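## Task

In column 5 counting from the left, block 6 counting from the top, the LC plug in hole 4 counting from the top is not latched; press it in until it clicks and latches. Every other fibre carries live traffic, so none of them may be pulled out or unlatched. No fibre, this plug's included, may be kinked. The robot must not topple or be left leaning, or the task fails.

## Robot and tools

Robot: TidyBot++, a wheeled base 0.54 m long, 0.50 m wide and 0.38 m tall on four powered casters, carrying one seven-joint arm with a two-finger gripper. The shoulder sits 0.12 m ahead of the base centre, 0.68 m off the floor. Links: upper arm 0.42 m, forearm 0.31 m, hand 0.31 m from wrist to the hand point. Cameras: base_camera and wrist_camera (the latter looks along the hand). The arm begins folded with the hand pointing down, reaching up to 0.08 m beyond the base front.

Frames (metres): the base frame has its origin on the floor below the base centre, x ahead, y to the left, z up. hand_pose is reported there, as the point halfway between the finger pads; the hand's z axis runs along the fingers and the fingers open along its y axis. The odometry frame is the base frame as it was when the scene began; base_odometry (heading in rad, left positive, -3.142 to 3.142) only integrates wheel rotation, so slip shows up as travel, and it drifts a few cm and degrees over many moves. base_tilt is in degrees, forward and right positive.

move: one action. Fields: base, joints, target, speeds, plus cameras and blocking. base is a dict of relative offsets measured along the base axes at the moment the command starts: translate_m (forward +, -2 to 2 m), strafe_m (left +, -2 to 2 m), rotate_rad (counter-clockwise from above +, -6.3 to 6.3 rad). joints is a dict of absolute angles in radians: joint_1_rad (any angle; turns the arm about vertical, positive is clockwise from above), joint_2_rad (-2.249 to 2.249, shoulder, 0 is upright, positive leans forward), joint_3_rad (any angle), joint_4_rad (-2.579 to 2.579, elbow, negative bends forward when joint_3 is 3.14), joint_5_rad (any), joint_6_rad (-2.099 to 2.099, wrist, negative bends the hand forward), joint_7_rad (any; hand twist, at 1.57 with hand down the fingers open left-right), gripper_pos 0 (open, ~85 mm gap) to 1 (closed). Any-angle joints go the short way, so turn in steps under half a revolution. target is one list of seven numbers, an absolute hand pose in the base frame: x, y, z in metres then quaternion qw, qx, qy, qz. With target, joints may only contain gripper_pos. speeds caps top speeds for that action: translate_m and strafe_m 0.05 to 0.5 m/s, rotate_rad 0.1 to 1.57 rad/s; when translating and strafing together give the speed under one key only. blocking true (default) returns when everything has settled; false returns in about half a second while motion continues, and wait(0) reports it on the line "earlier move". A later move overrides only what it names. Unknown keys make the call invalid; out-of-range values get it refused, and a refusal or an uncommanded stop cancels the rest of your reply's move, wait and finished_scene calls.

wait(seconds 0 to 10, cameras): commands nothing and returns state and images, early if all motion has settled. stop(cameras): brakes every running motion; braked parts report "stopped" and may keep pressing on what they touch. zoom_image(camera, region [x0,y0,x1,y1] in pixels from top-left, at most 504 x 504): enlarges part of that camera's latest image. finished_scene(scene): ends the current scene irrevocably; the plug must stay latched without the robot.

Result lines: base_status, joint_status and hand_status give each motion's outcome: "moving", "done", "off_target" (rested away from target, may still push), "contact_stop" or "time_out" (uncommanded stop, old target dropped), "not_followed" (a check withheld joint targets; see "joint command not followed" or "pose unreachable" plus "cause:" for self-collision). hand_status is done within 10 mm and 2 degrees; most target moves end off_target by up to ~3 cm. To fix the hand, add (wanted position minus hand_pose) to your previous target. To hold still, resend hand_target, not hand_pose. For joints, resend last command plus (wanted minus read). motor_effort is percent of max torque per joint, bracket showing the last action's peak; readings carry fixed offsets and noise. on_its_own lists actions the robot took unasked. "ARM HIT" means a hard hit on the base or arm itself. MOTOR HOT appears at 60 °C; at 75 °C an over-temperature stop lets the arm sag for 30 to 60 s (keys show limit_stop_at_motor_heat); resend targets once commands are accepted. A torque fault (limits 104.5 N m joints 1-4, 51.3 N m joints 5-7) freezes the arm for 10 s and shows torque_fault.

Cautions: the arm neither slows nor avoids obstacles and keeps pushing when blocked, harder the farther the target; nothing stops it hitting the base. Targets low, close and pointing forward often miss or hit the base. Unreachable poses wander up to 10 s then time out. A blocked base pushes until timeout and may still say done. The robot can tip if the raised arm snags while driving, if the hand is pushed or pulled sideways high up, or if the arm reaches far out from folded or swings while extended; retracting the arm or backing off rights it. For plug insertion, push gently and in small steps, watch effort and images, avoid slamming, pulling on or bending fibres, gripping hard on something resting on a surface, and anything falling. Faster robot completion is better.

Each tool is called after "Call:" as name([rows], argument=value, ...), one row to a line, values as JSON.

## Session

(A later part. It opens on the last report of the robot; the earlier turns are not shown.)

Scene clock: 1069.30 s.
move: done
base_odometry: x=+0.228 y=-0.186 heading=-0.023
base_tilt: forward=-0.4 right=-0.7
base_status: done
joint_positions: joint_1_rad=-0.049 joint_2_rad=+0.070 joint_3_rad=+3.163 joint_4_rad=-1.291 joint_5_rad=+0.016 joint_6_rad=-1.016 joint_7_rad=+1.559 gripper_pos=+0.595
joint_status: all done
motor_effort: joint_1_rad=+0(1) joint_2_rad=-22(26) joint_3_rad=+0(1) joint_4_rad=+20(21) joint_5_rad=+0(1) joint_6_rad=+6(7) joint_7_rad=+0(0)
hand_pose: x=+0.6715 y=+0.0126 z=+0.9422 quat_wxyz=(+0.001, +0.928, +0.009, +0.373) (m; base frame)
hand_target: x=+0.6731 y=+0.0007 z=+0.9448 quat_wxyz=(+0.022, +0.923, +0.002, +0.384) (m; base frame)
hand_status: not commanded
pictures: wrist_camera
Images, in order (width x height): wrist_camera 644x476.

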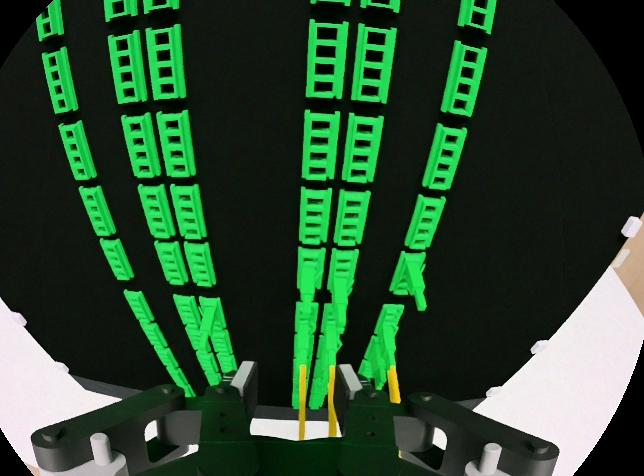

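Call:
move(base={"translate_m": 0.002}, speeds={"translate_m": 0.05}, cameras=["wrist_camera"])

Call:
zoom_image(camera="wrist_camera", region=[308, 340, 358, 390])

Scene clock: 1122.63 s.
move: done
base_odometry: x=+0.230 y=-0.186 heading=-0.023
base_tilt: forward=-0.6 right=-0.8
base_status: done
joint_positions: joint_1_rad=-0.049 joint_2_rad=+0.069 joint_3_rad=+3.163 joint_4_rad=-1.291 joint_5_rad=+0.016 joint_6_rad=-1.016 joint_7_rad=+1.559 gripper_pos=+0.595
joint_status: not commanded
motor_effort: joint_1_rad=+0(1) joint_2_rad=-21(25) joint_3_rad=+0(1) joint_4_rad=+20(21) joint_5_rad=-1(1) joint_6_rad=+6(7) joint_7_rad=+0(0)
hand_pose: x=+0.6713 y=+0.0126 z=+0.9425 quat_wxyz=(+0.001, +0.928, +0.009, +0.373) (m; base frame)
hand_target: x=+0.6731 y=+0.0007 z=+0.9448 quat_wxyz=(+0.022, +0.923, +0.002, +0.384) (m; base frame)
hand_status: not commanded
pictures: wrist_camera
Images, in order (width x height): wrist_camera 644x476.

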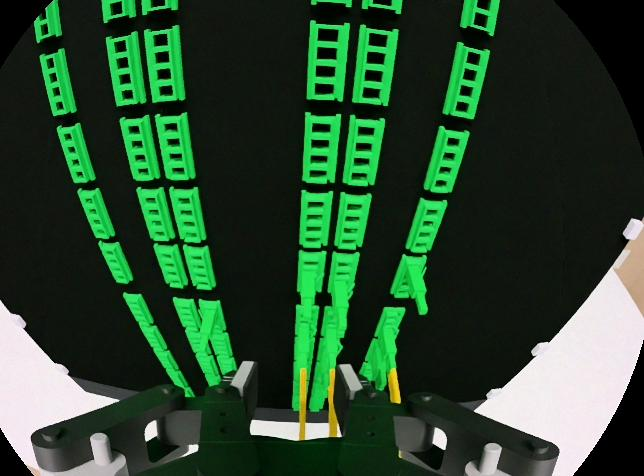

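Scaled by 10.080.

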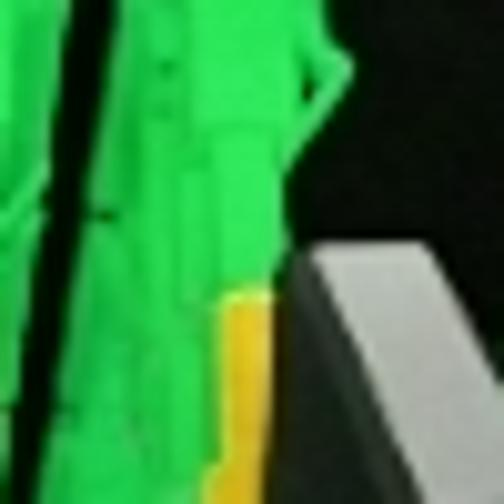

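Call:
move(base={"translate_m": -0.006}, speeds={"translate_m": 0.05}, cameras=[])

Call:
move(joints={"gripper_pos": 0.607}, cameras=["wrist_camera"])

Call:
zoom_image(camera="wrist_camera", region=[308, 340, 358, 390])

Scene clock: 1149.23 s.
move: done
base_odometry: x=+0.224 y=-0.186 heading=-0.023
base_tilt: forward=-0.5 right=-0.8
base_status: done
joint_positions: joint_1_rad=-0.049 joint_2_rad=+0.067 joint_3_rad=+3.163 joint_4_rad=-1.291 joint_5_rad=+0.016 joint_6_rad=-1.015 joint_7_rad=+1.559 gripper_pos=+0.595
joint_status: not commanded
motor_effort: joint_1_rad=-1(1) joint_2_rad=-22(26) joint_3_rad=+0(1) joint_4_rad=+20(21) joint_5_rad=-1(1) joint_6_rad=+6(7) joint_7_rad=+0(0)
hand_pose: x=+0.6707 y=+0.0126 z=+0.9440 quat_wxyz=(+0.001, +0.927, +0.009, +0.375) (m; base frame)
hand_target: x=+0.6731 y=+0.0007 z=+0.9448 quat_wxyz=(+0.022, +0.923, +0.002, +0.384) (m; base frame)
hand_status: not commanded
pictures: none
No camera images: "cameras" was empty.

Scene clock: 1149.57 s.
move: done
base_odometry: x=+0.224 y=-0.186 heading=-0.023
base_tilt: forward=-0.5 right=-0.7
base_status: not commanded
joint_positions: joint_1_rad=-0.049 joint_2_rad=+0.067 joint_3_rad=+3.163 joint_4_rad=-1.291 joint_5_rad=+0.016 joint_6_rad=-1.015 joint_7_rad=+1.559 gripper_pos=+0.607
joint_status: all done
motor_effort: joint_1_rad=+0(1) joint_2_rad=-22(22) joint_3_rad=+0(1) joint_4_rad=+20(20) joint_5_rad=-1(1) joint_6_rad=+6(7) joint_7_rad=+0(0)
hand_pose: x=+0.6707 y=+0.0126 z=+0.9440 quat_wxyz=(+0.001, +0.927, +0.009, +0.375) (m; base frame)
hand_target: x=+0.6731 y=+0.0007 z=+0.9448 quat_wxyz=(+0.022, +0.923, +0.002, +0.384) (m; base frame)
hand_status: not commanded
pictures: wrist_camera
Images, in order (width x height): wrist_camera 644x476.

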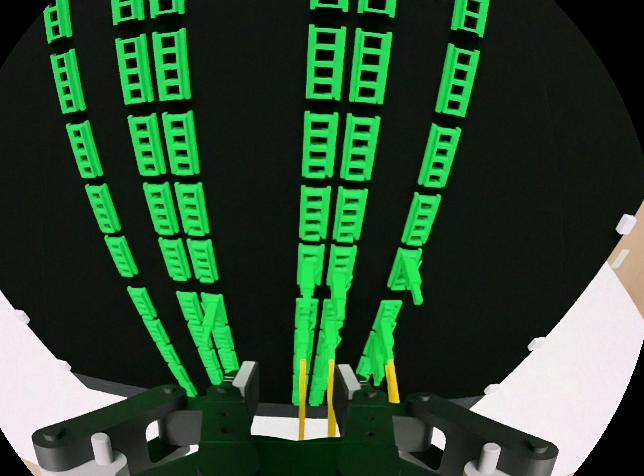

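Scaled by 10.080.

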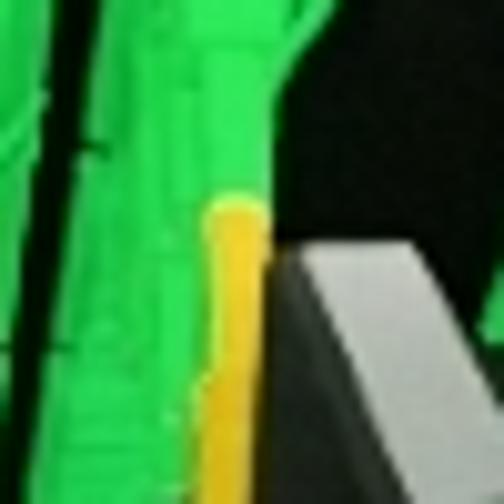

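Call:
move(target=[0.6731, 0.0007, 0.9420, 0.022, 0.923, 0.002, 0.384], cameras=[])

Call:
move(base={"translate_m": 0.002}, speeds={"translate_m": 0.05}, cameras=["wrist_camera"])

Call:
zoom_image(camera="wrist_camera", region=[308, 340, 358, 390])

Scene clock: 1158.87 s.
move: off_target
base_odometry: x=+0.224 y=-0.186 heading=-0.023
base_tilt: forward=-0.5 right=-0.8
base_status: not commanded
joint_positions: joint_1_rad=-0.049 joint_2_rad=+0.067 joint_3_rad=+3.163 joint_4_rad=-1.301 joint_5_rad=+0.016 joint_6_rad=-1.007 joint_7_rad=+1.559 gripper_pos=+0.607
joint_status: not commanded
motor_effort: joint_1_rad=+0(1) joint_2_rad=-22(22) joint_3_rad=+0(1) joint_4_rad=+19(21) joint_5_rad=-1(1) joint_6_rad=+6(7) joint_7_rad=+0(0)
hand_pose: x=+0.6710 y=+0.0126 z=+0.9407 quat_wxyz=(+0.001, +0.927, +0.009, +0.374) (m; base frame)
hand_target: x=+0.6731 y=+0.0007 z=+0.9420 quat_wxyz=(+0.022, +0.923, +0.002, +0.384) (m; base frame)
hand_status: off_target (0.012 m and 2.8 deg from the pose sent, 0.012 m and 2.8 deg at the start)
pictures: none
No camera images: "cameras" was empty.

Scene clock: 1159.40 s.
move: done
base_odometry: x=+0.226 y=-0.186 heading=-0.023
base_tilt: forward=-0.4 right=-0.8
base_status: done
joint_positions: joint_1_rad=-0.049 joint_2_rad=+0.066 joint_3_rad=+3.163 joint_4_rad=-1.301 joint_5_rad=+0.016 joint_6_rad=-1.007 joint_7_rad=+1.559 gripper_pos=+0.607
joint_status: not commanded
motor_effort: joint_1_rad=+0(1) joint_2_rad=-21(26) joint_3_rad=+0(2) joint_4_rad=+20(21) joint_5_rad=-1(1) joint_6_rad=+6(7) joint_7_rad=+0(1)
hand_pose: x=+0.6709 y=+0.0126 z=+0.9409 quat_wxyz=(+0.001, +0.927, +0.009, +0.374) (m; base frame)
hand_target: x=+0.6731 y=+0.0007 z=+0.9420 quat_wxyz=(+0.022, +0.923, +0.002, +0.384) (m; base frame)
hand_status: not commanded
pictures: wrist_camera
Images, in order (width x height): wrist_camera 644x476.

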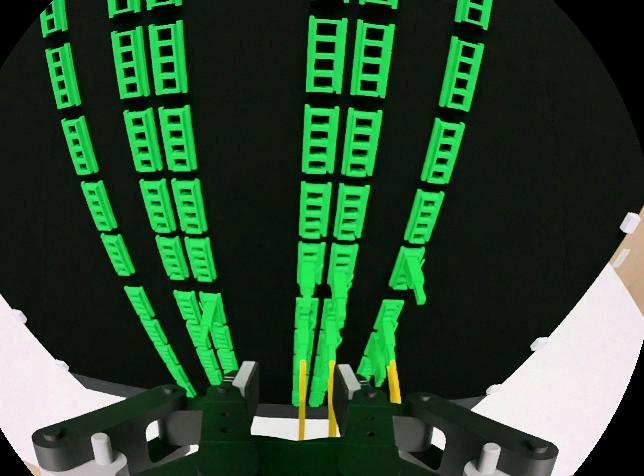

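Scaled by 10.080.

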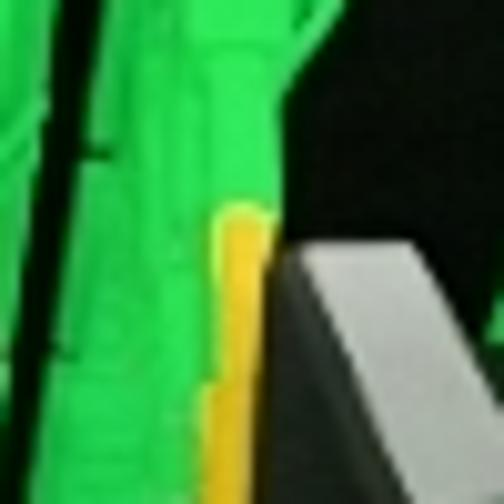

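Call:
move(base={"translate_m": 0.002}, speeds={"translate_m": 0.05}, cameras=["wrist_camera"])

Call:
zoom_image(camera="wrist_camera", region=[308, 340, 358, 390])

Scene clock: 1165.80 s.
move: done
base_odometry: x=+0.228 y=-0.186 heading=-0.023
base_tilt: forward=-0.5 right=-0.7
base_status: done
joint_positions: joint_1_rad=-0.049 joint_2_rad=+0.066 joint_3_rad=+3.163 joint_4_rad=-1.302 joint_5_rad=+0.016 joint_6_rad=-1.007 joint_7_rad=+1.559 gripper_pos=+0.607
joint_status: not commanded
motor_effort: joint_1_rad=+0(1) joint_2_rad=-22(26) joint_3_rad=+0(1) joint_4_rad=+19(21) joint_5_rad=+0(1) joint_6_rad=+6(7) joint_7_rad=+0(0)
hand_pose: x=+0.6708 y=+0.0126 z=+0.9411 quat_wxyz=(+0.001, +0.927, +0.009, +0.374) (m; base frame)
hand_target: x=+0.6731 y=+0.0007 z=+0.9420 quat_wxyz=(+0.022, +0.923, +0.002, +0.384) (m; base frame)
hand_status: not commanded
pictures: wrist_camera
Images, in order (width x height): wrist_camera 644x476.

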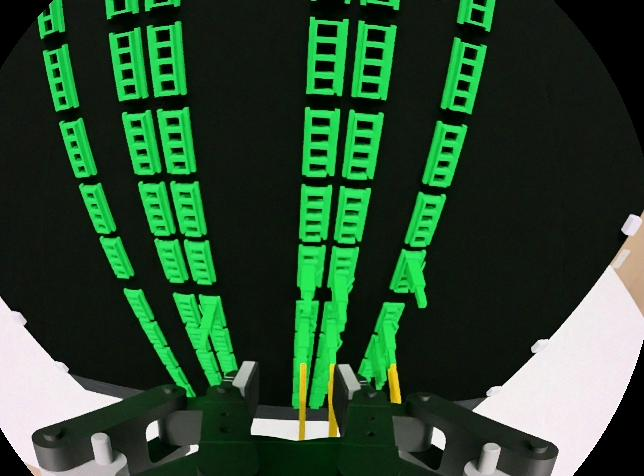

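Scaled by 10.080.

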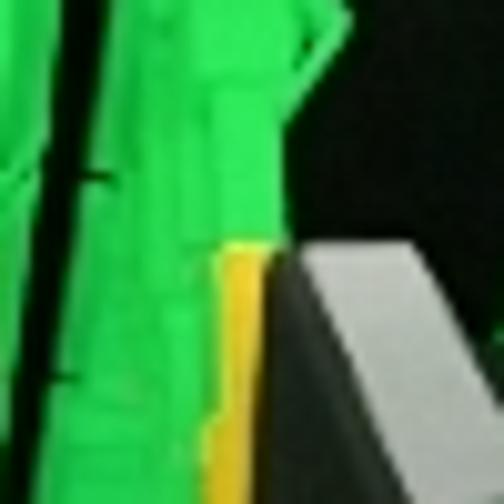

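Call:
move(base={"translate_m": 0.002}, speeds={"translate_m": 0.05}, cameras=["wrist_camera"])

Call:
zoom_image(camera="wrist_camera", region=[308, 340, 358, 390])

Scene clock: 1170.47 s.
move: done
base_odometry: x=+0.230 y=-0.186 heading=-0.023
base_tilt: forward=-0.5 right=-0.7
base_status: done
joint_positions: joint_1_rad=-0.049 joint_2_rad=+0.065 joint_3_rad=+3.163 joint_4_rad=-1.302 joint_5_rad=+0.016 joint_6_rad=-1.007 joint_7_rad=+1.559 gripper_pos=+0.607
joint_status: not commanded
motor_effort: joint_1_rad=+0(1) joint_2_rad=-22(26) joint_3_rad=+0(1) joint_4_rad=+19(21) joint_5_rad=+0(1) joint_6_rad=+6(7) joint_7_rad=+0(0)
hand_pose: x=+0.6707 y=+0.0126 z=+0.9413 quat_wxyz=(+0.001, +0.927, +0.009, +0.375) (m; base frame)
hand_target: x=+0.6731 y=+0.0007 z=+0.9420 quat_wxyz=(+0.022, +0.923, +0.002, +0.384) (m; base frame)
hand_status: not commanded
pictures: wrist_camera
Images, in order (width x height): wrist_camera 644x476.

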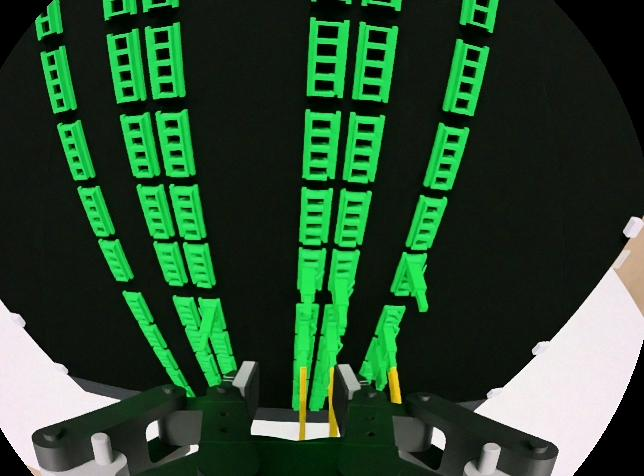

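Scaled by 10.080.

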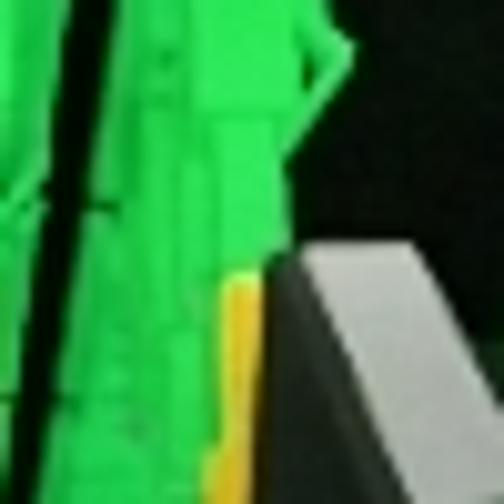

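Call:
wait(seconds=0, cameras=["all"])

Call:
zoom_image(camera="wrist_camera", region=[324, 354, 344, 374])

Scene clock: 1210.83 s.
base_odometry: x=+0.230 y=-0.186 heading=-0.023
base_tilt: forward=-0.4 right=-0.8
base_status: done
joint_positions: joint_1_rad=-0.049 joint_2_rad=+0.065 joint_3_rad=+3.163 joint_4_rad=-1.302 joint_5_rad=+0.016 joint_6_rad=-1.007 joint_7_rad=+1.559 gripper_pos=+0.607
joint_status: not commanded
motor_effort: joint_1_rad=+0(1) joint_2_rad=-22(26) joint_3_rad=+0(1) joint_4_rad=+20(21) joint_5_rad=-1(1) joint_6_rad=+6(7) joint_7_rad=+0(0)
hand_pose: x=+0.6707 y=+0.0126 z=+0.9413 quat_wxyz=(+0.001, +0.927, +0.009, +0.375) (m; base frame)
hand_target: x=+0.6731 y=+0.0007 z=+0.9420 quat_wxyz=(+0.022, +0.923, +0.002, +0.384) (m; base frame)
hand_status: not commanded
pictures: base_camera, wrist_camera
Images, in order (width x height): base_camera 644x364, wrist_camera 644x476.

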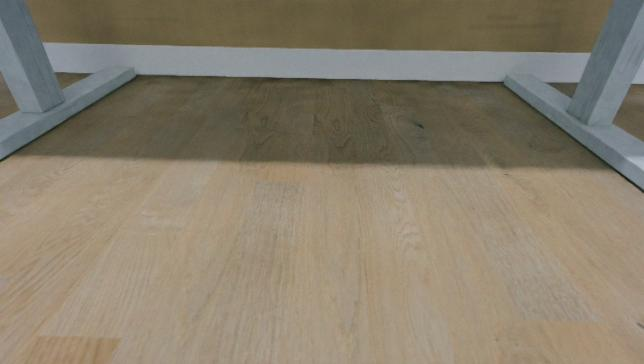

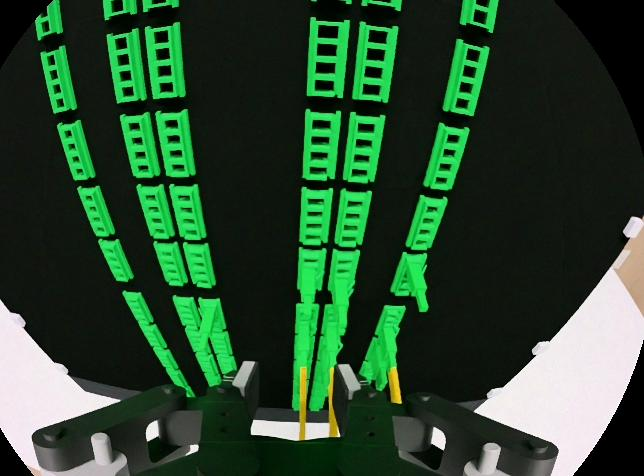

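Scaled by 25.200.

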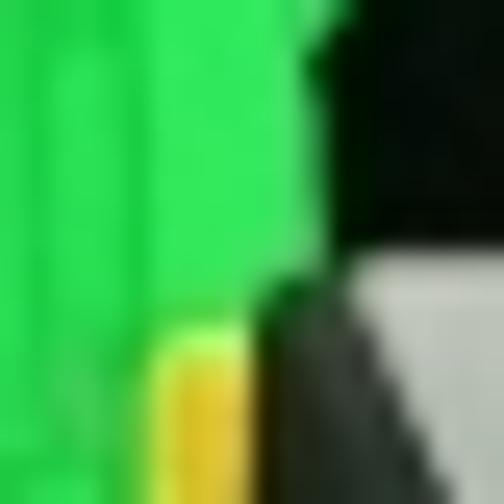

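Call:
move(joints={"gripper_pos": 0.575}, base={"translate_m": -0.014}, speeds={"translate_m": 0.1}, cameras=[])

Call:
move(target=[0.6731, 0.0007, 0.9320, 0.022, 0.923, 0.002, 0.384], cameras=["wrist_camera"])

Call:
zoom_image(camera="wrist_camera", region=[300, 325, 360, 385])

Scene clock: 1241.10 s.
move: done
base_odometry: x=+0.216 y=-0.186 heading=-0.023
base_tilt: forward=-0.4 right=-0.8
base_status: done
joint_positions: joint_1_rad=-0.049 joint_2_rad=+0.060 joint_3_rad=+3.163 joint_4_rad=-1.302 joint_5_rad=+0.016 joint_6_rad=-1.006 joint_7_rad=+1.559 gripper_pos=+0.575
joint_status: all done
motor_effort: joint_1_rad=+0(1) joint_2_rad=-22(26) joint_3_rad=+1(1) joint_4_rad=+20(21) joint_5_rad=-1(1) joint_6_rad=+7(7) joint_7_rad=+0(0)
hand_pose: x=+0.6694 y=+0.0126 z=+0.9441 quat_wxyz=(+0.001, +0.926, +0.009, +0.377) (m; base frame)
hand_target: x=+0.6731 y=+0.0007 z=+0.9420 quat_wxyz=(+0.022, +0.923, +0.002, +0.384) (m; base frame)
hand_status: not commanded
pictures: none
No camera images: "cameras" was empty.

Scene clock: 1241.77 s.
move: off_target
base_odometry: x=+0.216 y=-0.186 heading=-0.023
base_tilt: forward=-0.5 right=-0.8
base_status: not commanded
joint_positions: joint_1_rad=-0.049 joint_2_rad=+0.060 joint_3_rad=+3.163 joint_4_rad=-1.340 joint_5_rad=+0.016 joint_6_rad=-0.975 joint_7_rad=+1.559 gripper_pos=+0.575
joint_status: not commanded
motor_effort: joint_1_rad=+0(1) joint_2_rad=-21(23) joint_3_rad=+0(1) joint_4_rad=+20(21) joint_5_rad=-1(1) joint_6_rad=+6(7) joint_7_rad=+0(0)
hand_pose: x=+0.6702 y=+0.0126 z=+0.9310 quat_wxyz=(+0.001, +0.927, +0.009, +0.374) (m; base frame)
hand_target: x=+0.6731 y=+0.0007 z=+0.9320 quat_wxyz=(+0.022, +0.923, +0.002, +0.384) (m; base frame)
hand_status: off_target (0.012 m and 2.8 deg from the pose sent, 0.017 m and 2.7 deg at the start)
pictures: wrist_camera
Images, in order (width x height): wrist_camera 644x476.

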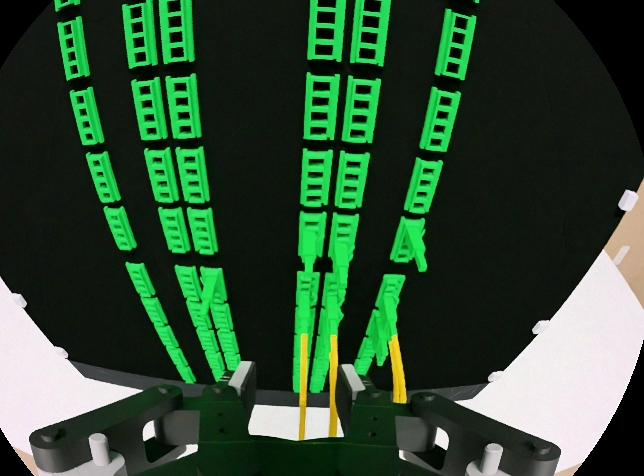

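Scaled by 8.400.

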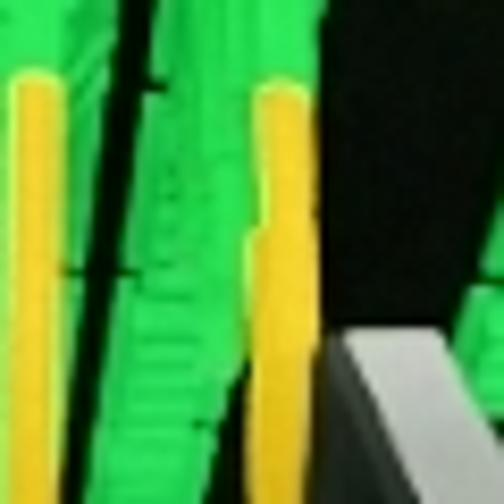

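Call:
move(base={"translate_m": 0.008}, speeds={"translate_m": 0.05}, cameras=["wrist_camera"])

Call:
zoom_image(camera="wrist_camera", region=[310, 335, 360, 385])

Scene clock: 1252.93 s.
move: done
base_odometry: x=+0.224 y=-0.186 heading=-0.023
base_tilt: forward=-0.4 right=-0.8
base_status: done
joint_positions: joint_1_rad=-0.049 joint_2_rad=+0.060 joint_3_rad=+3.163 joint_4_rad=-1.340 joint_5_rad=+0.016 joint_6_rad=-0.973 joint_7_rad=+1.559 gripper_pos=+0.575
joint_status: not commanded
motor_effort: joint_1_rad=+0(1) joint_2_rad=-22(25) joint_3_rad=+0(2) joint_4_rad=+19(21) joint_5_rad=+0(1) joint_6_rad=+6(7) joint_7_rad=+0(0)
hand_pose: x=+0.6705 y=+0.0126 z=+0.9311 quat_wxyz=(+0.001, +0.927, +0.009, +0.375) (m; base frame)
hand_target: x=+0.6731 y=+0.0007 z=+0.9320 quat_wxyz=(+0.022, +0.923, +0.002, +0.384) (m; base frame)
hand_status: not commanded
pictures: wrist_camera
Images, in order (width x height): wrist_camera 644x476.

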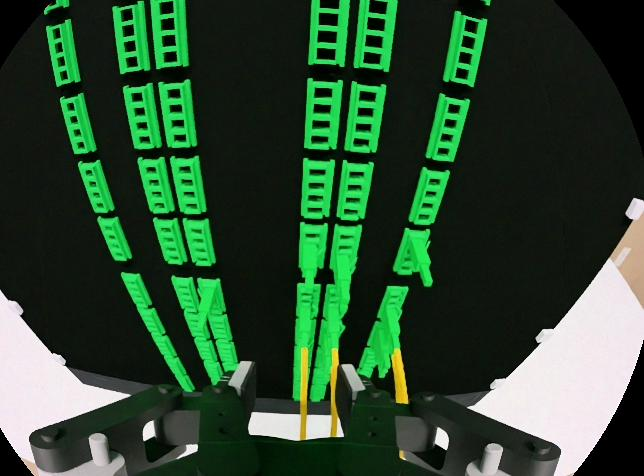

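Scaled by 10.080.

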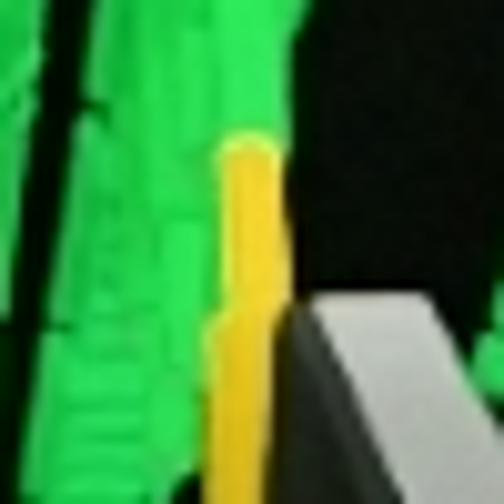

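Call:
zoom_image(camera="wrist_camera", region=[326, 354, 350, 378])

Call:
zoom_image(camera="wrist_camera", region=[320, 370, 360, 410])

Scaled by 21.000.

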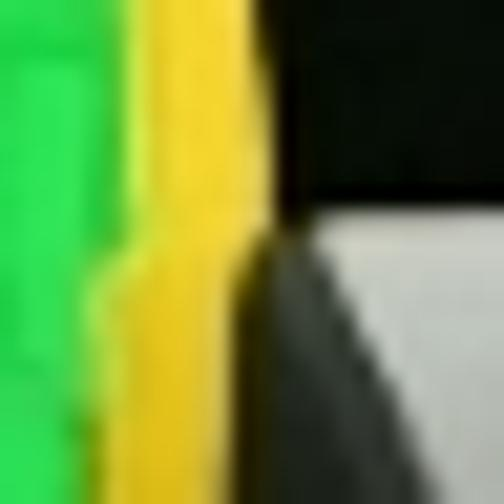

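Scaled by 12.600.

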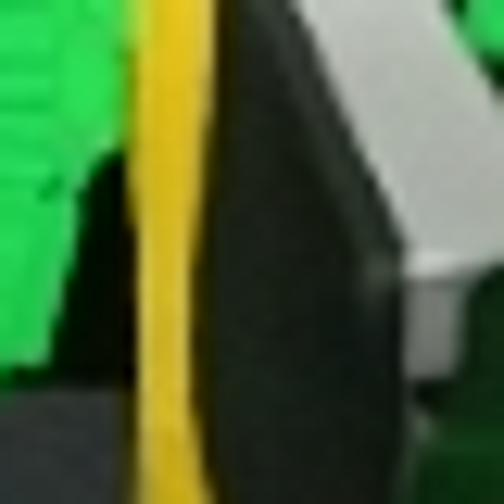

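Call:
move(base={"strafe_m": -0.005, "translate_m": -0.004}, speeds={"translate_m": 0.05}, cameras=["wrist_camera"])

Call:
zoom_image(camera="wrist_camera", region=[305, 335, 365, 395])

Scene clock: 1429.20 s.
move: done
base_odometry: x=+0.220 y=-0.190 heading=-0.023
base_tilt: forward=-0.5 right=-0.7
base_status: done
joint_positions: joint_1_rad=-0.049 joint_2_rad=+0.060 joint_3_rad=+3.162 joint_4_rad=-1.340 joint_5_rad=+0.018 joint_6_rad=-0.973 joint_7_rad=+1.559 gripper_pos=+0.575
joint_status: not commanded
motor_effort: joint_1_rad=+0(3) joint_2_rad=-22(25) joint_3_rad=+0(2) joint_4_rad=+20(21) joint_5_rad=-1(1) joint_6_rad=+6(7) joint_7_rad=+0(0)
hand_pose: x=+0.6705 y=+0.0123 z=+0.9315 quat_wxyz=(+0.002, +0.927, +0.010, +0.375) (m; base frame)
hand_target: x=+0.6731 y=+0.0007 z=+0.9320 quat_wxyz=(+0.022, +0.923, +0.002, +0.384) (m; base frame)
hand_status: not commanded
pictures: wrist_camera
Images, in order (width x height): wrist_camera 644x476.

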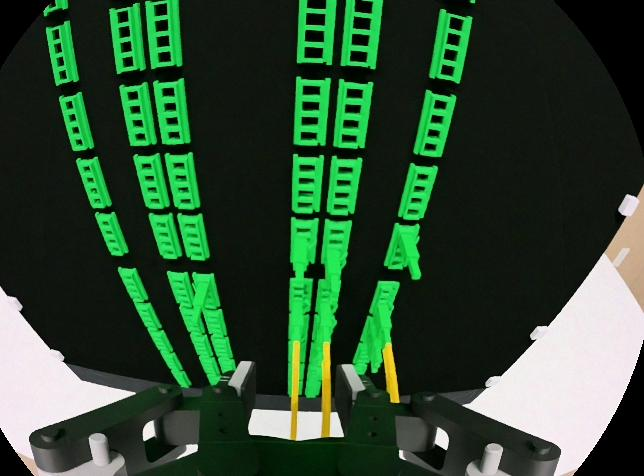

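Scaled by 8.400.

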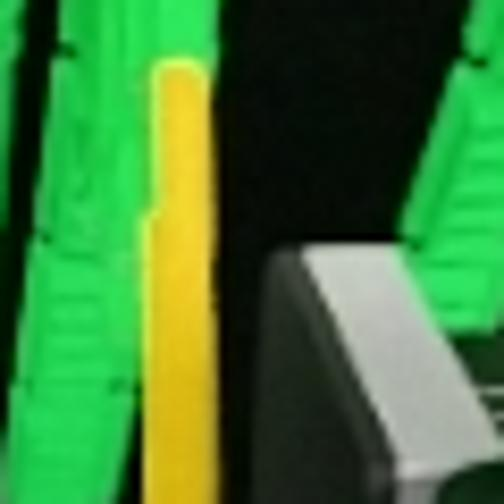

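Call:
move(joints={"gripper_pos": 0.56}, target=[0.6731, 0.0007, 0.9190, 0.022, 0.923, 0.002, 0.384], cameras=["wrist_camera"])

Call:
zoom_image(camera="wrist_camera", region=[305, 315, 365, 375])

Scene clock: 1441.27 s.
move: off_target
base_odometry: x=+0.220 y=-0.190 heading=-0.023
base_tilt: forward=-0.5 right=-0.7
base_status: not commanded
joint_positions: joint_1_rad=-0.049 joint_2_rad=+0.060 joint_3_rad=+3.162 joint_4_rad=-1.387 joint_5_rad=+0.018 joint_6_rad=-0.933 joint_7_rad=+1.559 gripper_pos=+0.560
joint_status: all done
motor_effort: joint_1_rad=+0(0) joint_2_rad=-22(23) joint_3_rad=+0(1) joint_4_rad=+21(21) joint_5_rad=-1(1) joint_6_rad=+6(7) joint_7_rad=+0(0)
hand_pose: x=+0.6710 y=+0.0124 z=+0.9152 quat_wxyz=(+0.002, +0.928, +0.010, +0.372) (m; base frame)
hand_target: x=+0.6731 y=+0.0007 z=+0.9190 quat_wxyz=(+0.022, +0.923, +0.002, +0.384) (m; base frame)
hand_status: off_target (0.012 m and 2.9 deg from the pose sent, 0.017 m and 2.7 deg at the start)
pictures: wrist_camera
Images, in order (width x height): wrist_camera 644x476.

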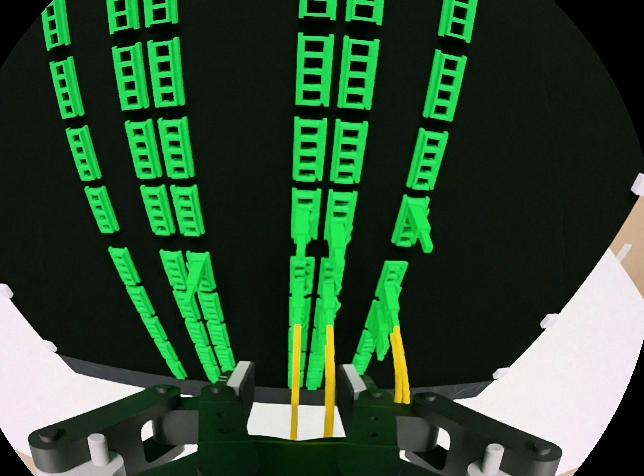

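Scaled by 8.400.

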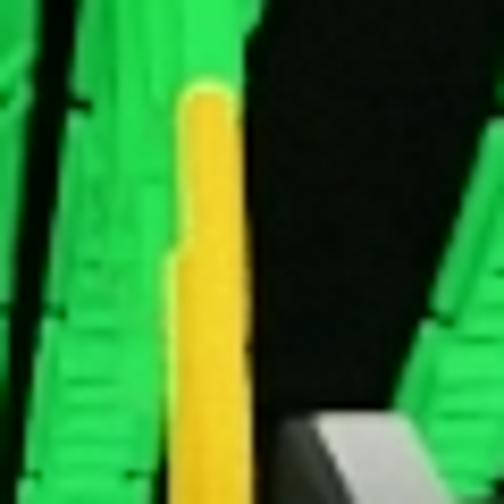

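Call:
move(target=[0.6731, 0.0007, 0.9090, 0.022, 0.923, 0.002, 0.384], cameras=["wrist_camera"])

Call:
zoom_image(camera="wrist_camera", region=[310, 310, 370, 370])

Scene clock: 1451.80 s.
move: off_target
base_odometry: x=+0.220 y=-0.190 heading=-0.023
base_tilt: forward=-0.5 right=-0.8
base_status: not commanded
joint_positions: joint_1_rad=-0.049 joint_2_rad=+0.060 joint_3_rad=+3.162 joint_4_rad=-1.421 joint_5_rad=+0.019 joint_6_rad=-0.901 joint_7_rad=+1.559 gripper_pos=+0.560
joint_status: not commanded
motor_effort: joint_1_rad=+0(1) joint_2_rad=-22(23) joint_3_rad=+0(1) joint_4_rad=+20(21) joint_5_rad=-1(1) joint_6_rad=+6(7) joint_7_rad=+0(0)
hand_pose: x=+0.6717 y=+0.0123 z=+0.9042 quat_wxyz=(+0.002, +0.929, +0.010, +0.371) (m; base frame)
hand_target: x=+0.6731 y=+0.0007 z=+0.9090 quat_wxyz=(+0.022, +0.923, +0.002, +0.384) (m; base frame)
hand_status: off_target (0.013 m and 2.9 deg from the pose sent, 0.013 m and 2.9 deg at the start)
pictures: wrist_camera
Images, in order (width x height): wrist_camera 644x476.

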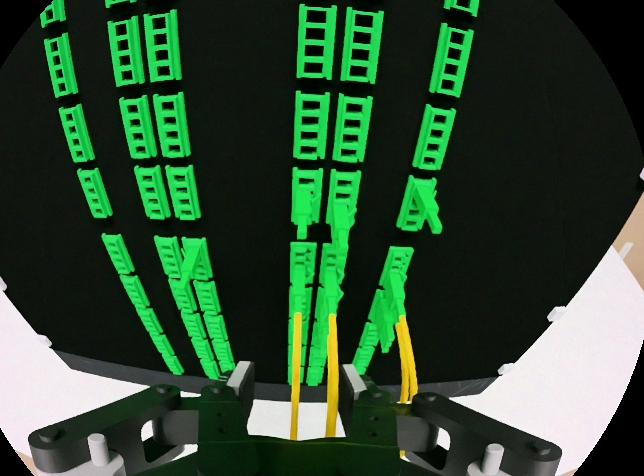

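Scaled by 8.400.

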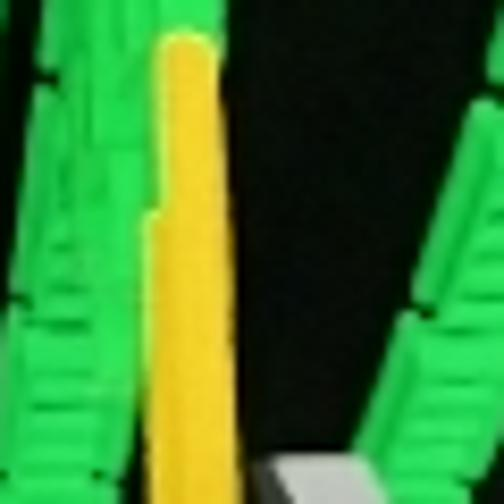

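Call:
move(base={"translate_m": 0.012}, speeds={"translate_m": 0.05}, cameras=["wrist_camera"])

Call:
zoom_image(camera="wrist_camera", region=[310, 325, 370, 385])

Scene clock: 1465.47 s.
move: done
base_odometry: x=+0.232 y=-0.191 heading=-0.023
base_tilt: forward=-0.4 right=-0.8
base_status: done
joint_positions: joint_1_rad=-0.049 joint_2_rad=+0.059 joint_3_rad=+3.162 joint_4_rad=-1.421 joint_5_rad=+0.019 joint_6_rad=-0.900 joint_7_rad=+1.559 gripper_pos=+0.560
joint_status: not commanded
motor_effort: joint_1_rad=+0(1) joint_2_rad=-22(24) joint_3_rad=+1(2) joint_4_rad=+21(21) joint_5_rad=-1(1) joint_6_rad=+6(7) joint_7_rad=+0(0)
hand_pose: x=+0.6718 y=+0.0123 z=+0.9050 quat_wxyz=(+0.002, +0.928, +0.010, +0.372) (m; base frame)
hand_target: x=+0.6731 y=+0.0007 z=+0.9090 quat_wxyz=(+0.022, +0.923, +0.002, +0.384) (m; base frame)
hand_status: not commanded
pictures: wrist_camera
Images, in order (width x height): wrist_camera 644x476.

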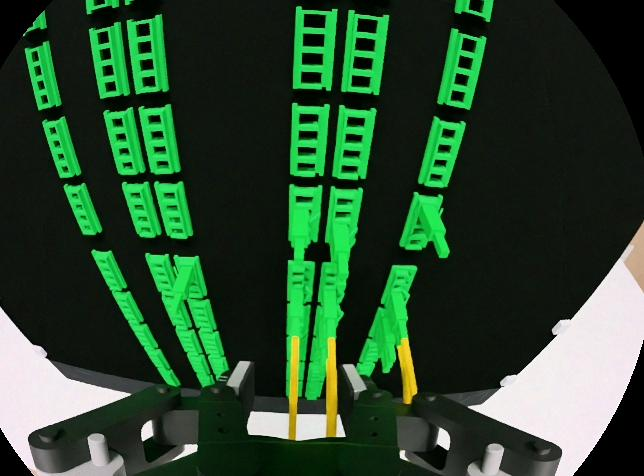

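Scaled by 8.400.

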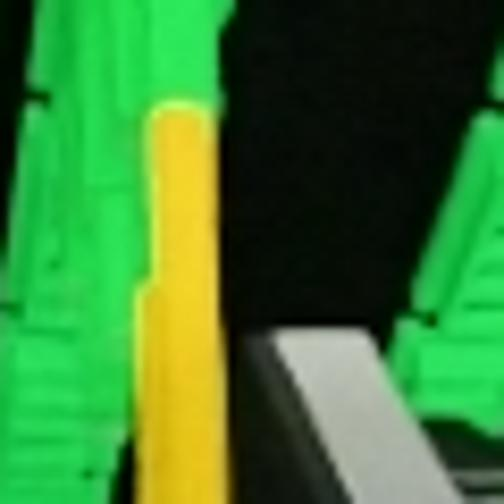

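Call:
zoom_image(camera="wrist_camera", region=[316, 356, 366, 406])

Call:
zoom_image(camera="wrist_camera", region=[222, 350, 282, 410])

Scaled by 10.080.

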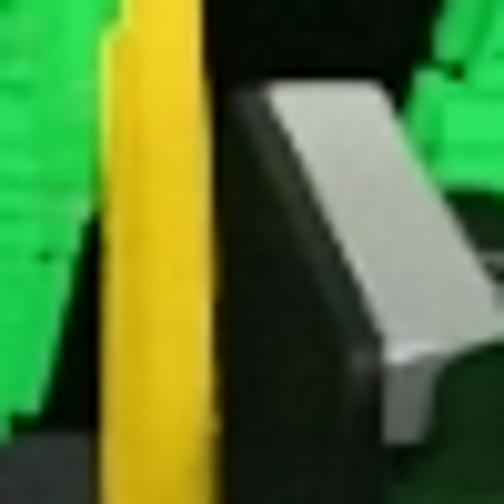

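Scaled by 8.400.

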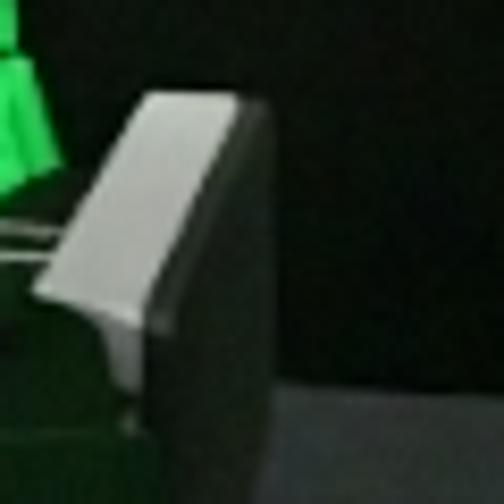

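Call:
move(joints={"gripper_pos": 0.59}, cameras=["wrist_camera"])

Call:
zoom_image(camera="wrist_camera", region=[316, 356, 366, 406])

Scene clock: 1528.00 s.
move: done
base_odometry: x=+0.232 y=-0.191 heading=-0.023
base_tilt: forward=-0.4 right=-0.9
base_status: not commanded
joint_positions: joint_1_rad=-0.049 joint_2_rad=+0.059 joint_3_rad=+3.162 joint_4_rad=-1.421 joint_5_rad=+0.019 joint_6_rad=-0.900 joint_7_rad=+1.559 gripper_pos=+0.590
joint_status: all done
motor_effort: joint_1_rad=+0(1) joint_2_rad=-22(22) joint_3_rad=+0(1) joint_4_rad=+20(21) joint_5_rad=-1(1) joint_6_rad=+6(7) joint_7_rad=+0(1)
hand_pose: x=+0.6718 y=+0.0123 z=+0.9050 quat_wxyz=(+0.002, +0.928, +0.010, +0.372) (m; base frame)
hand_target: x=+0.6731 y=+0.0007 z=+0.9090 quat_wxyz=(+0.022, +0.923, +0.002, +0.384) (m; base frame)
hand_status: not commanded
pictures: wrist_camera
Images, in order (width x height): wrist_camera 644x476.

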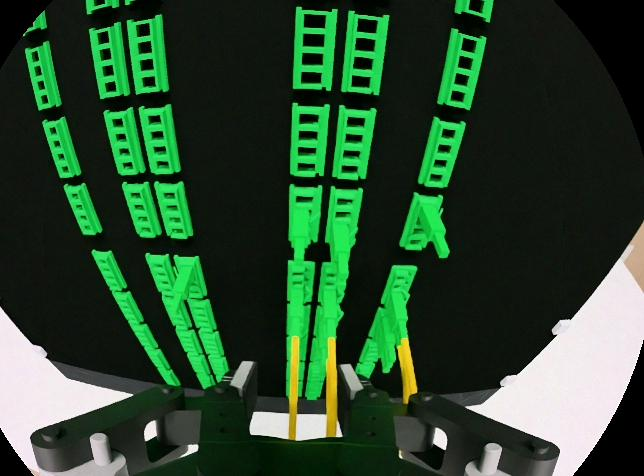

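Scaled by 10.080.

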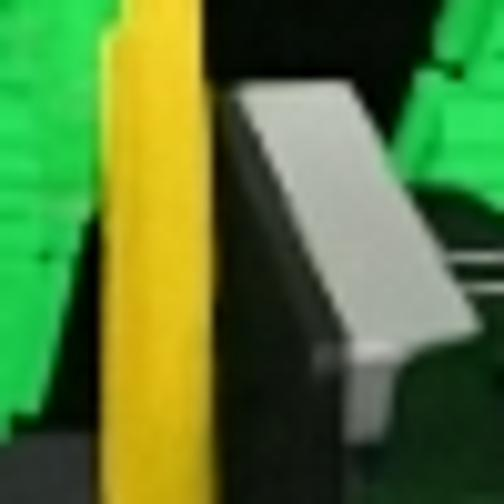

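Call:
move(target=[0.6731, 0.0007, 0.9115, 0.022, 0.923, 0.002, 0.384], base={"translate_m": 0.005}, speeds={"translate_m": 0.05}, cameras=["wrist_camera"])

Call:
zoom_image(camera="wrist_camera", region=[310, 330, 360, 380])

Scene clock: 1601.43 s.
move: off_target
base_odometry: x=+0.237 y=-0.191 heading=-0.023
base_tilt: forward=-0.4 right=-0.8
base_status: done
joint_positions: joint_1_rad=-0.049 joint_2_rad=+0.058 joint_3_rad=+3.162 joint_4_rad=-1.421 joint_5_rad=+0.020 joint_6_rad=-0.900 joint_7_rad=+1.559 gripper_pos=+0.590
joint_status: not commanded
motor_effort: joint_1_rad=+0(1) joint_2_rad=-22(26) joint_3_rad=+0(1) joint_4_rad=+20(21) joint_5_rad=-1(1) joint_6_rad=+6(7) joint_7_rad=+0(0)
hand_pose: x=+0.6716 y=+0.0122 z=+0.9055 quat_wxyz=(+0.003, +0.928, +0.011, +0.372) (m; base frame)
hand_target: x=+0.6731 y=+0.0007 z=+0.9115 quat_wxyz=(+0.022, +0.923, +0.002, +0.384) (m; base frame)
hand_status: off_target (0.013 m and 2.8 deg from the pose sent, 0.013 m and 2.9 deg at the start)
pictures: wrist_camera
Images, in order (width x height): wrist_camera 644x476.

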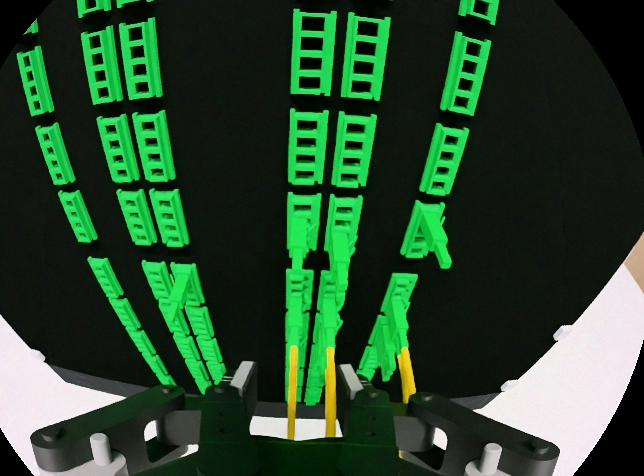

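Scaled by 10.080.

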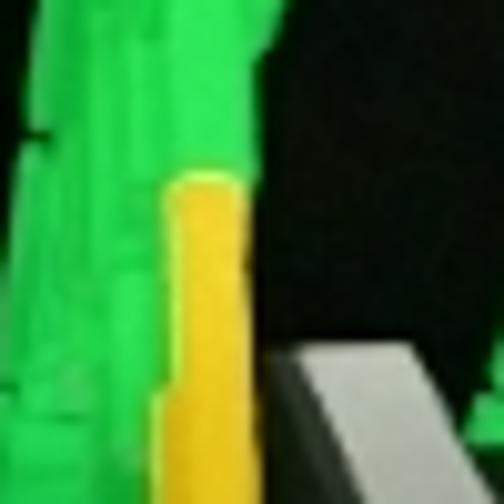

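Call:
move(target=[0.6731, 0.0007, 0.9140, 0.022, 0.923, 0.002, 0.384], cameras=[])

Scene clock: 1615.67 s.
move: off_target
base_odometry: x=+0.237 y=-0.191 heading=-0.023
base_tilt: forward=-0.4 right=-0.8
base_status: not commanded
joint_positions: joint_1_rad=-0.049 joint_2_rad=+0.058 joint_3_rad=+3.162 joint_4_rad=-1.421 joint_5_rad=+0.020 joint_6_rad=-0.900 joint_7_rad=+1.559 gripper_pos=+0.590
joint_status: not commanded
motor_effort: joint_1_rad=+0(1) joint_2_rad=-22(22) joint_3_rad=+0(1) joint_4_rad=+20(21) joint_5_rad=+0(1) joint_6_rad=+6(7) joint_7_rad=+0(0)
hand_pose: x=+0.6716 y=+0.0122 z=+0.9056 quat_wxyz=(+0.003, +0.928, +0.011, +0.372) (m; base frame)
hand_target: x=+0.6731 y=+0.0007 z=+0.9140 quat_wxyz=(+0.022, +0.923, +0.002, +0.384) (m; base frame)
hand_status: off_target (0.014 m and 2.8 deg from the pose sent, 0.014 m and 2.8 deg at the start)
pictures: none
No camera images: "cameras" was empty.

Call:
move(target=[0.6731, 0.0007, 0.9165, 0.022, 0.923, 0.002, 0.384], cameras=[])

Scene clock: 1619.10 s.
move: off_target
base_odometry: x=+0.237 y=-0.191 heading=-0.023
base_tilt: forward=-0.4 right=-0.8
base_status: not commanded
joint_positions: joint_1_rad=-0.049 joint_2_rad=+0.058 joint_3_rad=+3.162 joint_4_rad=-1.418 joint_5_rad=+0.020 joint_6_rad=-0.900 joint_7_rad=+1.559 gripper_pos=+0.590
joint_status: not commanded
motor_effort: joint_1_rad=+0(0) joint_2_rad=-22(23) joint_3_rad=-1(1) joint_4_rad=+20(21) joint_5_rad=+0(1) joint_6_rad=+6(7) joint_7_rad=+0(0)
hand_pose: x=+0.6722 y=+0.0122 z=+0.9071 quat_wxyz=(+0.003, +0.928, +0.010, +0.374) (m; base frame)
hand_target: x=+0.6731 y=+0.0007 z=+0.9165 quat_wxyz=(+0.022, +0.923, +0.002, +0.384) (m; base frame)
hand_status: off_target (0.015 m and 2.8 deg from the pose sent, 0.016 m and 2.8 deg at the start)
pictures: none
No camera images: "cameras" was empty.

Call:
move(target=[0.6731, 0.0007, 0.9175, 0.022, 0.923, 0.002, 0.384], joints={"gripper_pos": 0.607}, base={"translate_m": 0.004}, speeds={"translate_m": 0.05}, cameras=["wrist_camera"])

Call:
zoom_image(camera="wrist_camera", region=[308, 335, 358, 385])

Scene clock: 1623.47 s.
move: off_target
base_odometry: x=+0.241 y=-0.192 heading=-0.024
base_tilt: forward=-0.4 right=-0.8
base_status: done
joint_positions: joint_1_rad=-0.049 joint_2_rad=+0.058 joint_3_rad=+3.162 joint_4_rad=-1.418 joint_5_rad=+0.020 joint_6_rad=-0.900 joint_7_rad=+1.559 gripper_pos=+0.607
joint_status: all done
motor_effort: joint_1_rad=+0(1) joint_2_rad=-22(26) joint_3_rad=+0(1) joint_4_rad=+20(21) joint_5_rad=-1(1) joint_6_rad=+6(7) joint_7_rad=+0(1)
hand_pose: x=+0.6723 y=+0.0122 z=+0.9076 quat_wxyz=(+0.003, +0.927, +0.010, +0.374) (m; base frame)
hand_target: x=+0.6731 y=+0.0007 z=+0.9175 quat_wxyz=(+0.022, +0.923, +0.002, +0.384) (m; base frame)
hand_status: off_target (0.015 m and 2.7 deg from the pose sent, 0.016 m and 2.8 deg at the start)
pictures: wrist_camera
Images, in order (width x height): wrist_camera 644x476.

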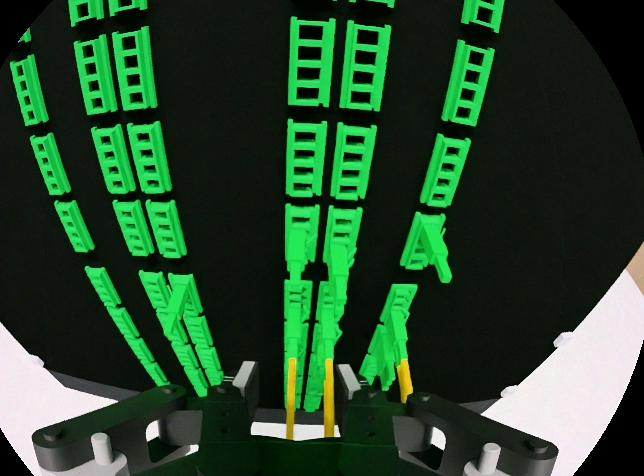

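Scaled by 10.080.

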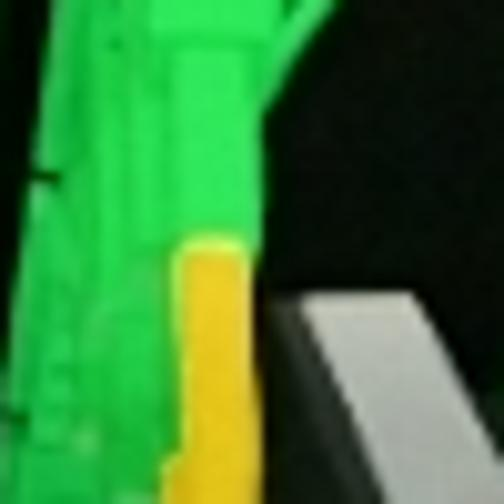

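Call:
move(cameras=["wrist_camera"])

Call:
zoom_image(camera="wrist_camera", region=[308, 335, 358, 385])

Scene clock: 1654.13 s.
base_odometry: x=+0.241 y=-0.192 heading=-0.024
base_tilt: forward=-0.4 right=-0.8
base_status: done
joint_positions: joint_1_rad=-0.049 joint_2_rad=+0.058 joint_3_rad=+3.162 joint_4_rad=-1.418 joint_5_rad=+0.020 joint_6_rad=-0.900 joint_7_rad=+1.559 gripper_pos=+0.607
joint_status: all done
motor_effort: joint_1_rad=+0(1) joint_2_rad=-21(26) joint_3_rad=-1(1) joint_4_rad=+20(21) joint_5_rad=-1(1) joint_6_rad=+7(7) joint_7_rad=+0(1)
hand_pose: x=+0.6723 y=+0.0122 z=+0.9076 quat_wxyz=(+0.003, +0.927, +0.010, +0.374) (m; base frame)
hand_target: x=+0.6731 y=+0.0007 z=+0.9175 quat_wxyz=(+0.022, +0.923, +0.002, +0.384) (m; base frame)
hand_status: off_target (0.015 m and 2.7 deg from the pose sent, 0.016 m and 2.8 deg at the start)
pictures: wrist_camera
Images, in order (width x height): wrist_camera 644x476.

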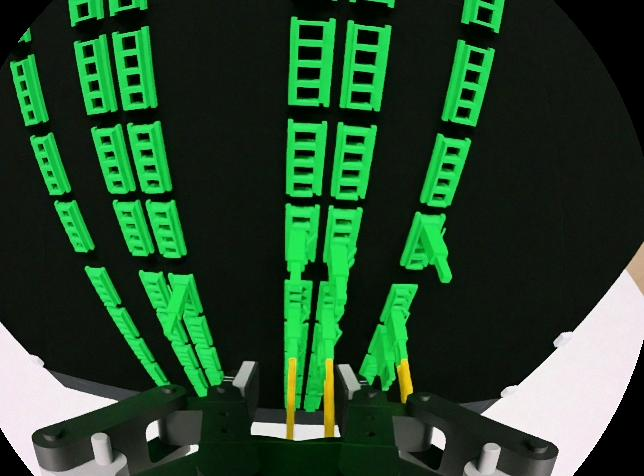

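Scaled by 10.080.

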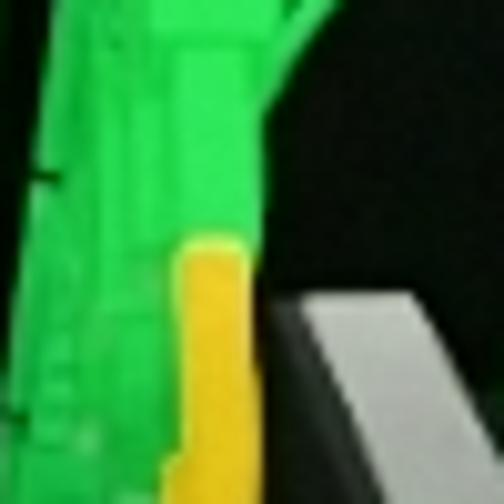

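Call:
move(joints={"gripper_pos": 0.625}, cameras=["wrist_camera"])

Call:
zoom_image(camera="wrist_camera", region=[308, 335, 358, 385])

Scene clock: 1678.53 s.
move: done
base_odometry: x=+0.241 y=-0.192 heading=-0.024
base_tilt: forward=-0.4 right=-0.7
base_status: not commanded
joint_positions: joint_1_rad=-0.049 joint_2_rad=+0.058 joint_3_rad=+3.162 joint_4_rad=-1.418 joint_5_rad=+0.020 joint_6_rad=-0.900 joint_7_rad=+1.559 gripper_pos=+0.625
joint_status: all done
motor_effort: joint_1_rad=+0(1) joint_2_rad=-22(22) joint_3_rad=+0(1) joint_4_rad=+20(20) joint_5_rad=-1(1) joint_6_rad=+6(7) joint_7_rad=+0(0)
hand_pose: x=+0.6723 y=+0.0122 z=+0.9076 quat_wxyz=(+0.003, +0.927, +0.010, +0.374) (m; base frame)
hand_target: x=+0.6731 y=+0.0007 z=+0.9175 quat_wxyz=(+0.022, +0.923, +0.002, +0.384) (m; base frame)
hand_status: not commanded
pictures: wrist_camera
Images, in order (width x height): wrist_camera 644x476.

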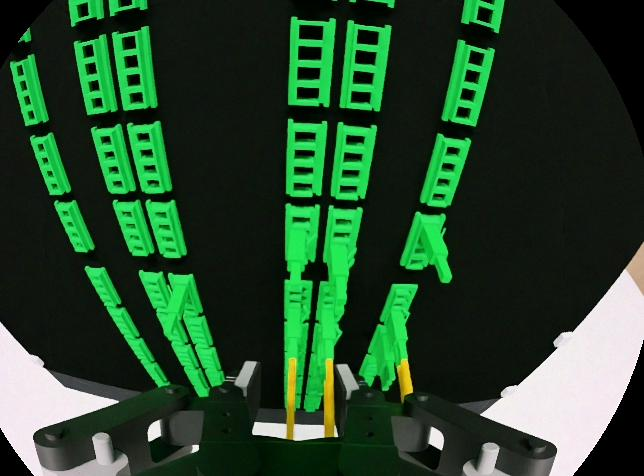

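Scaled by 10.080.

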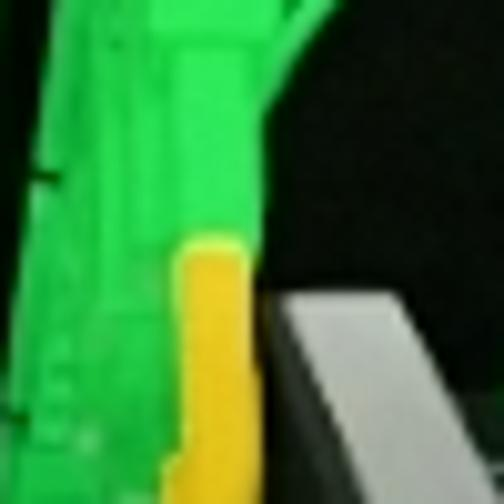

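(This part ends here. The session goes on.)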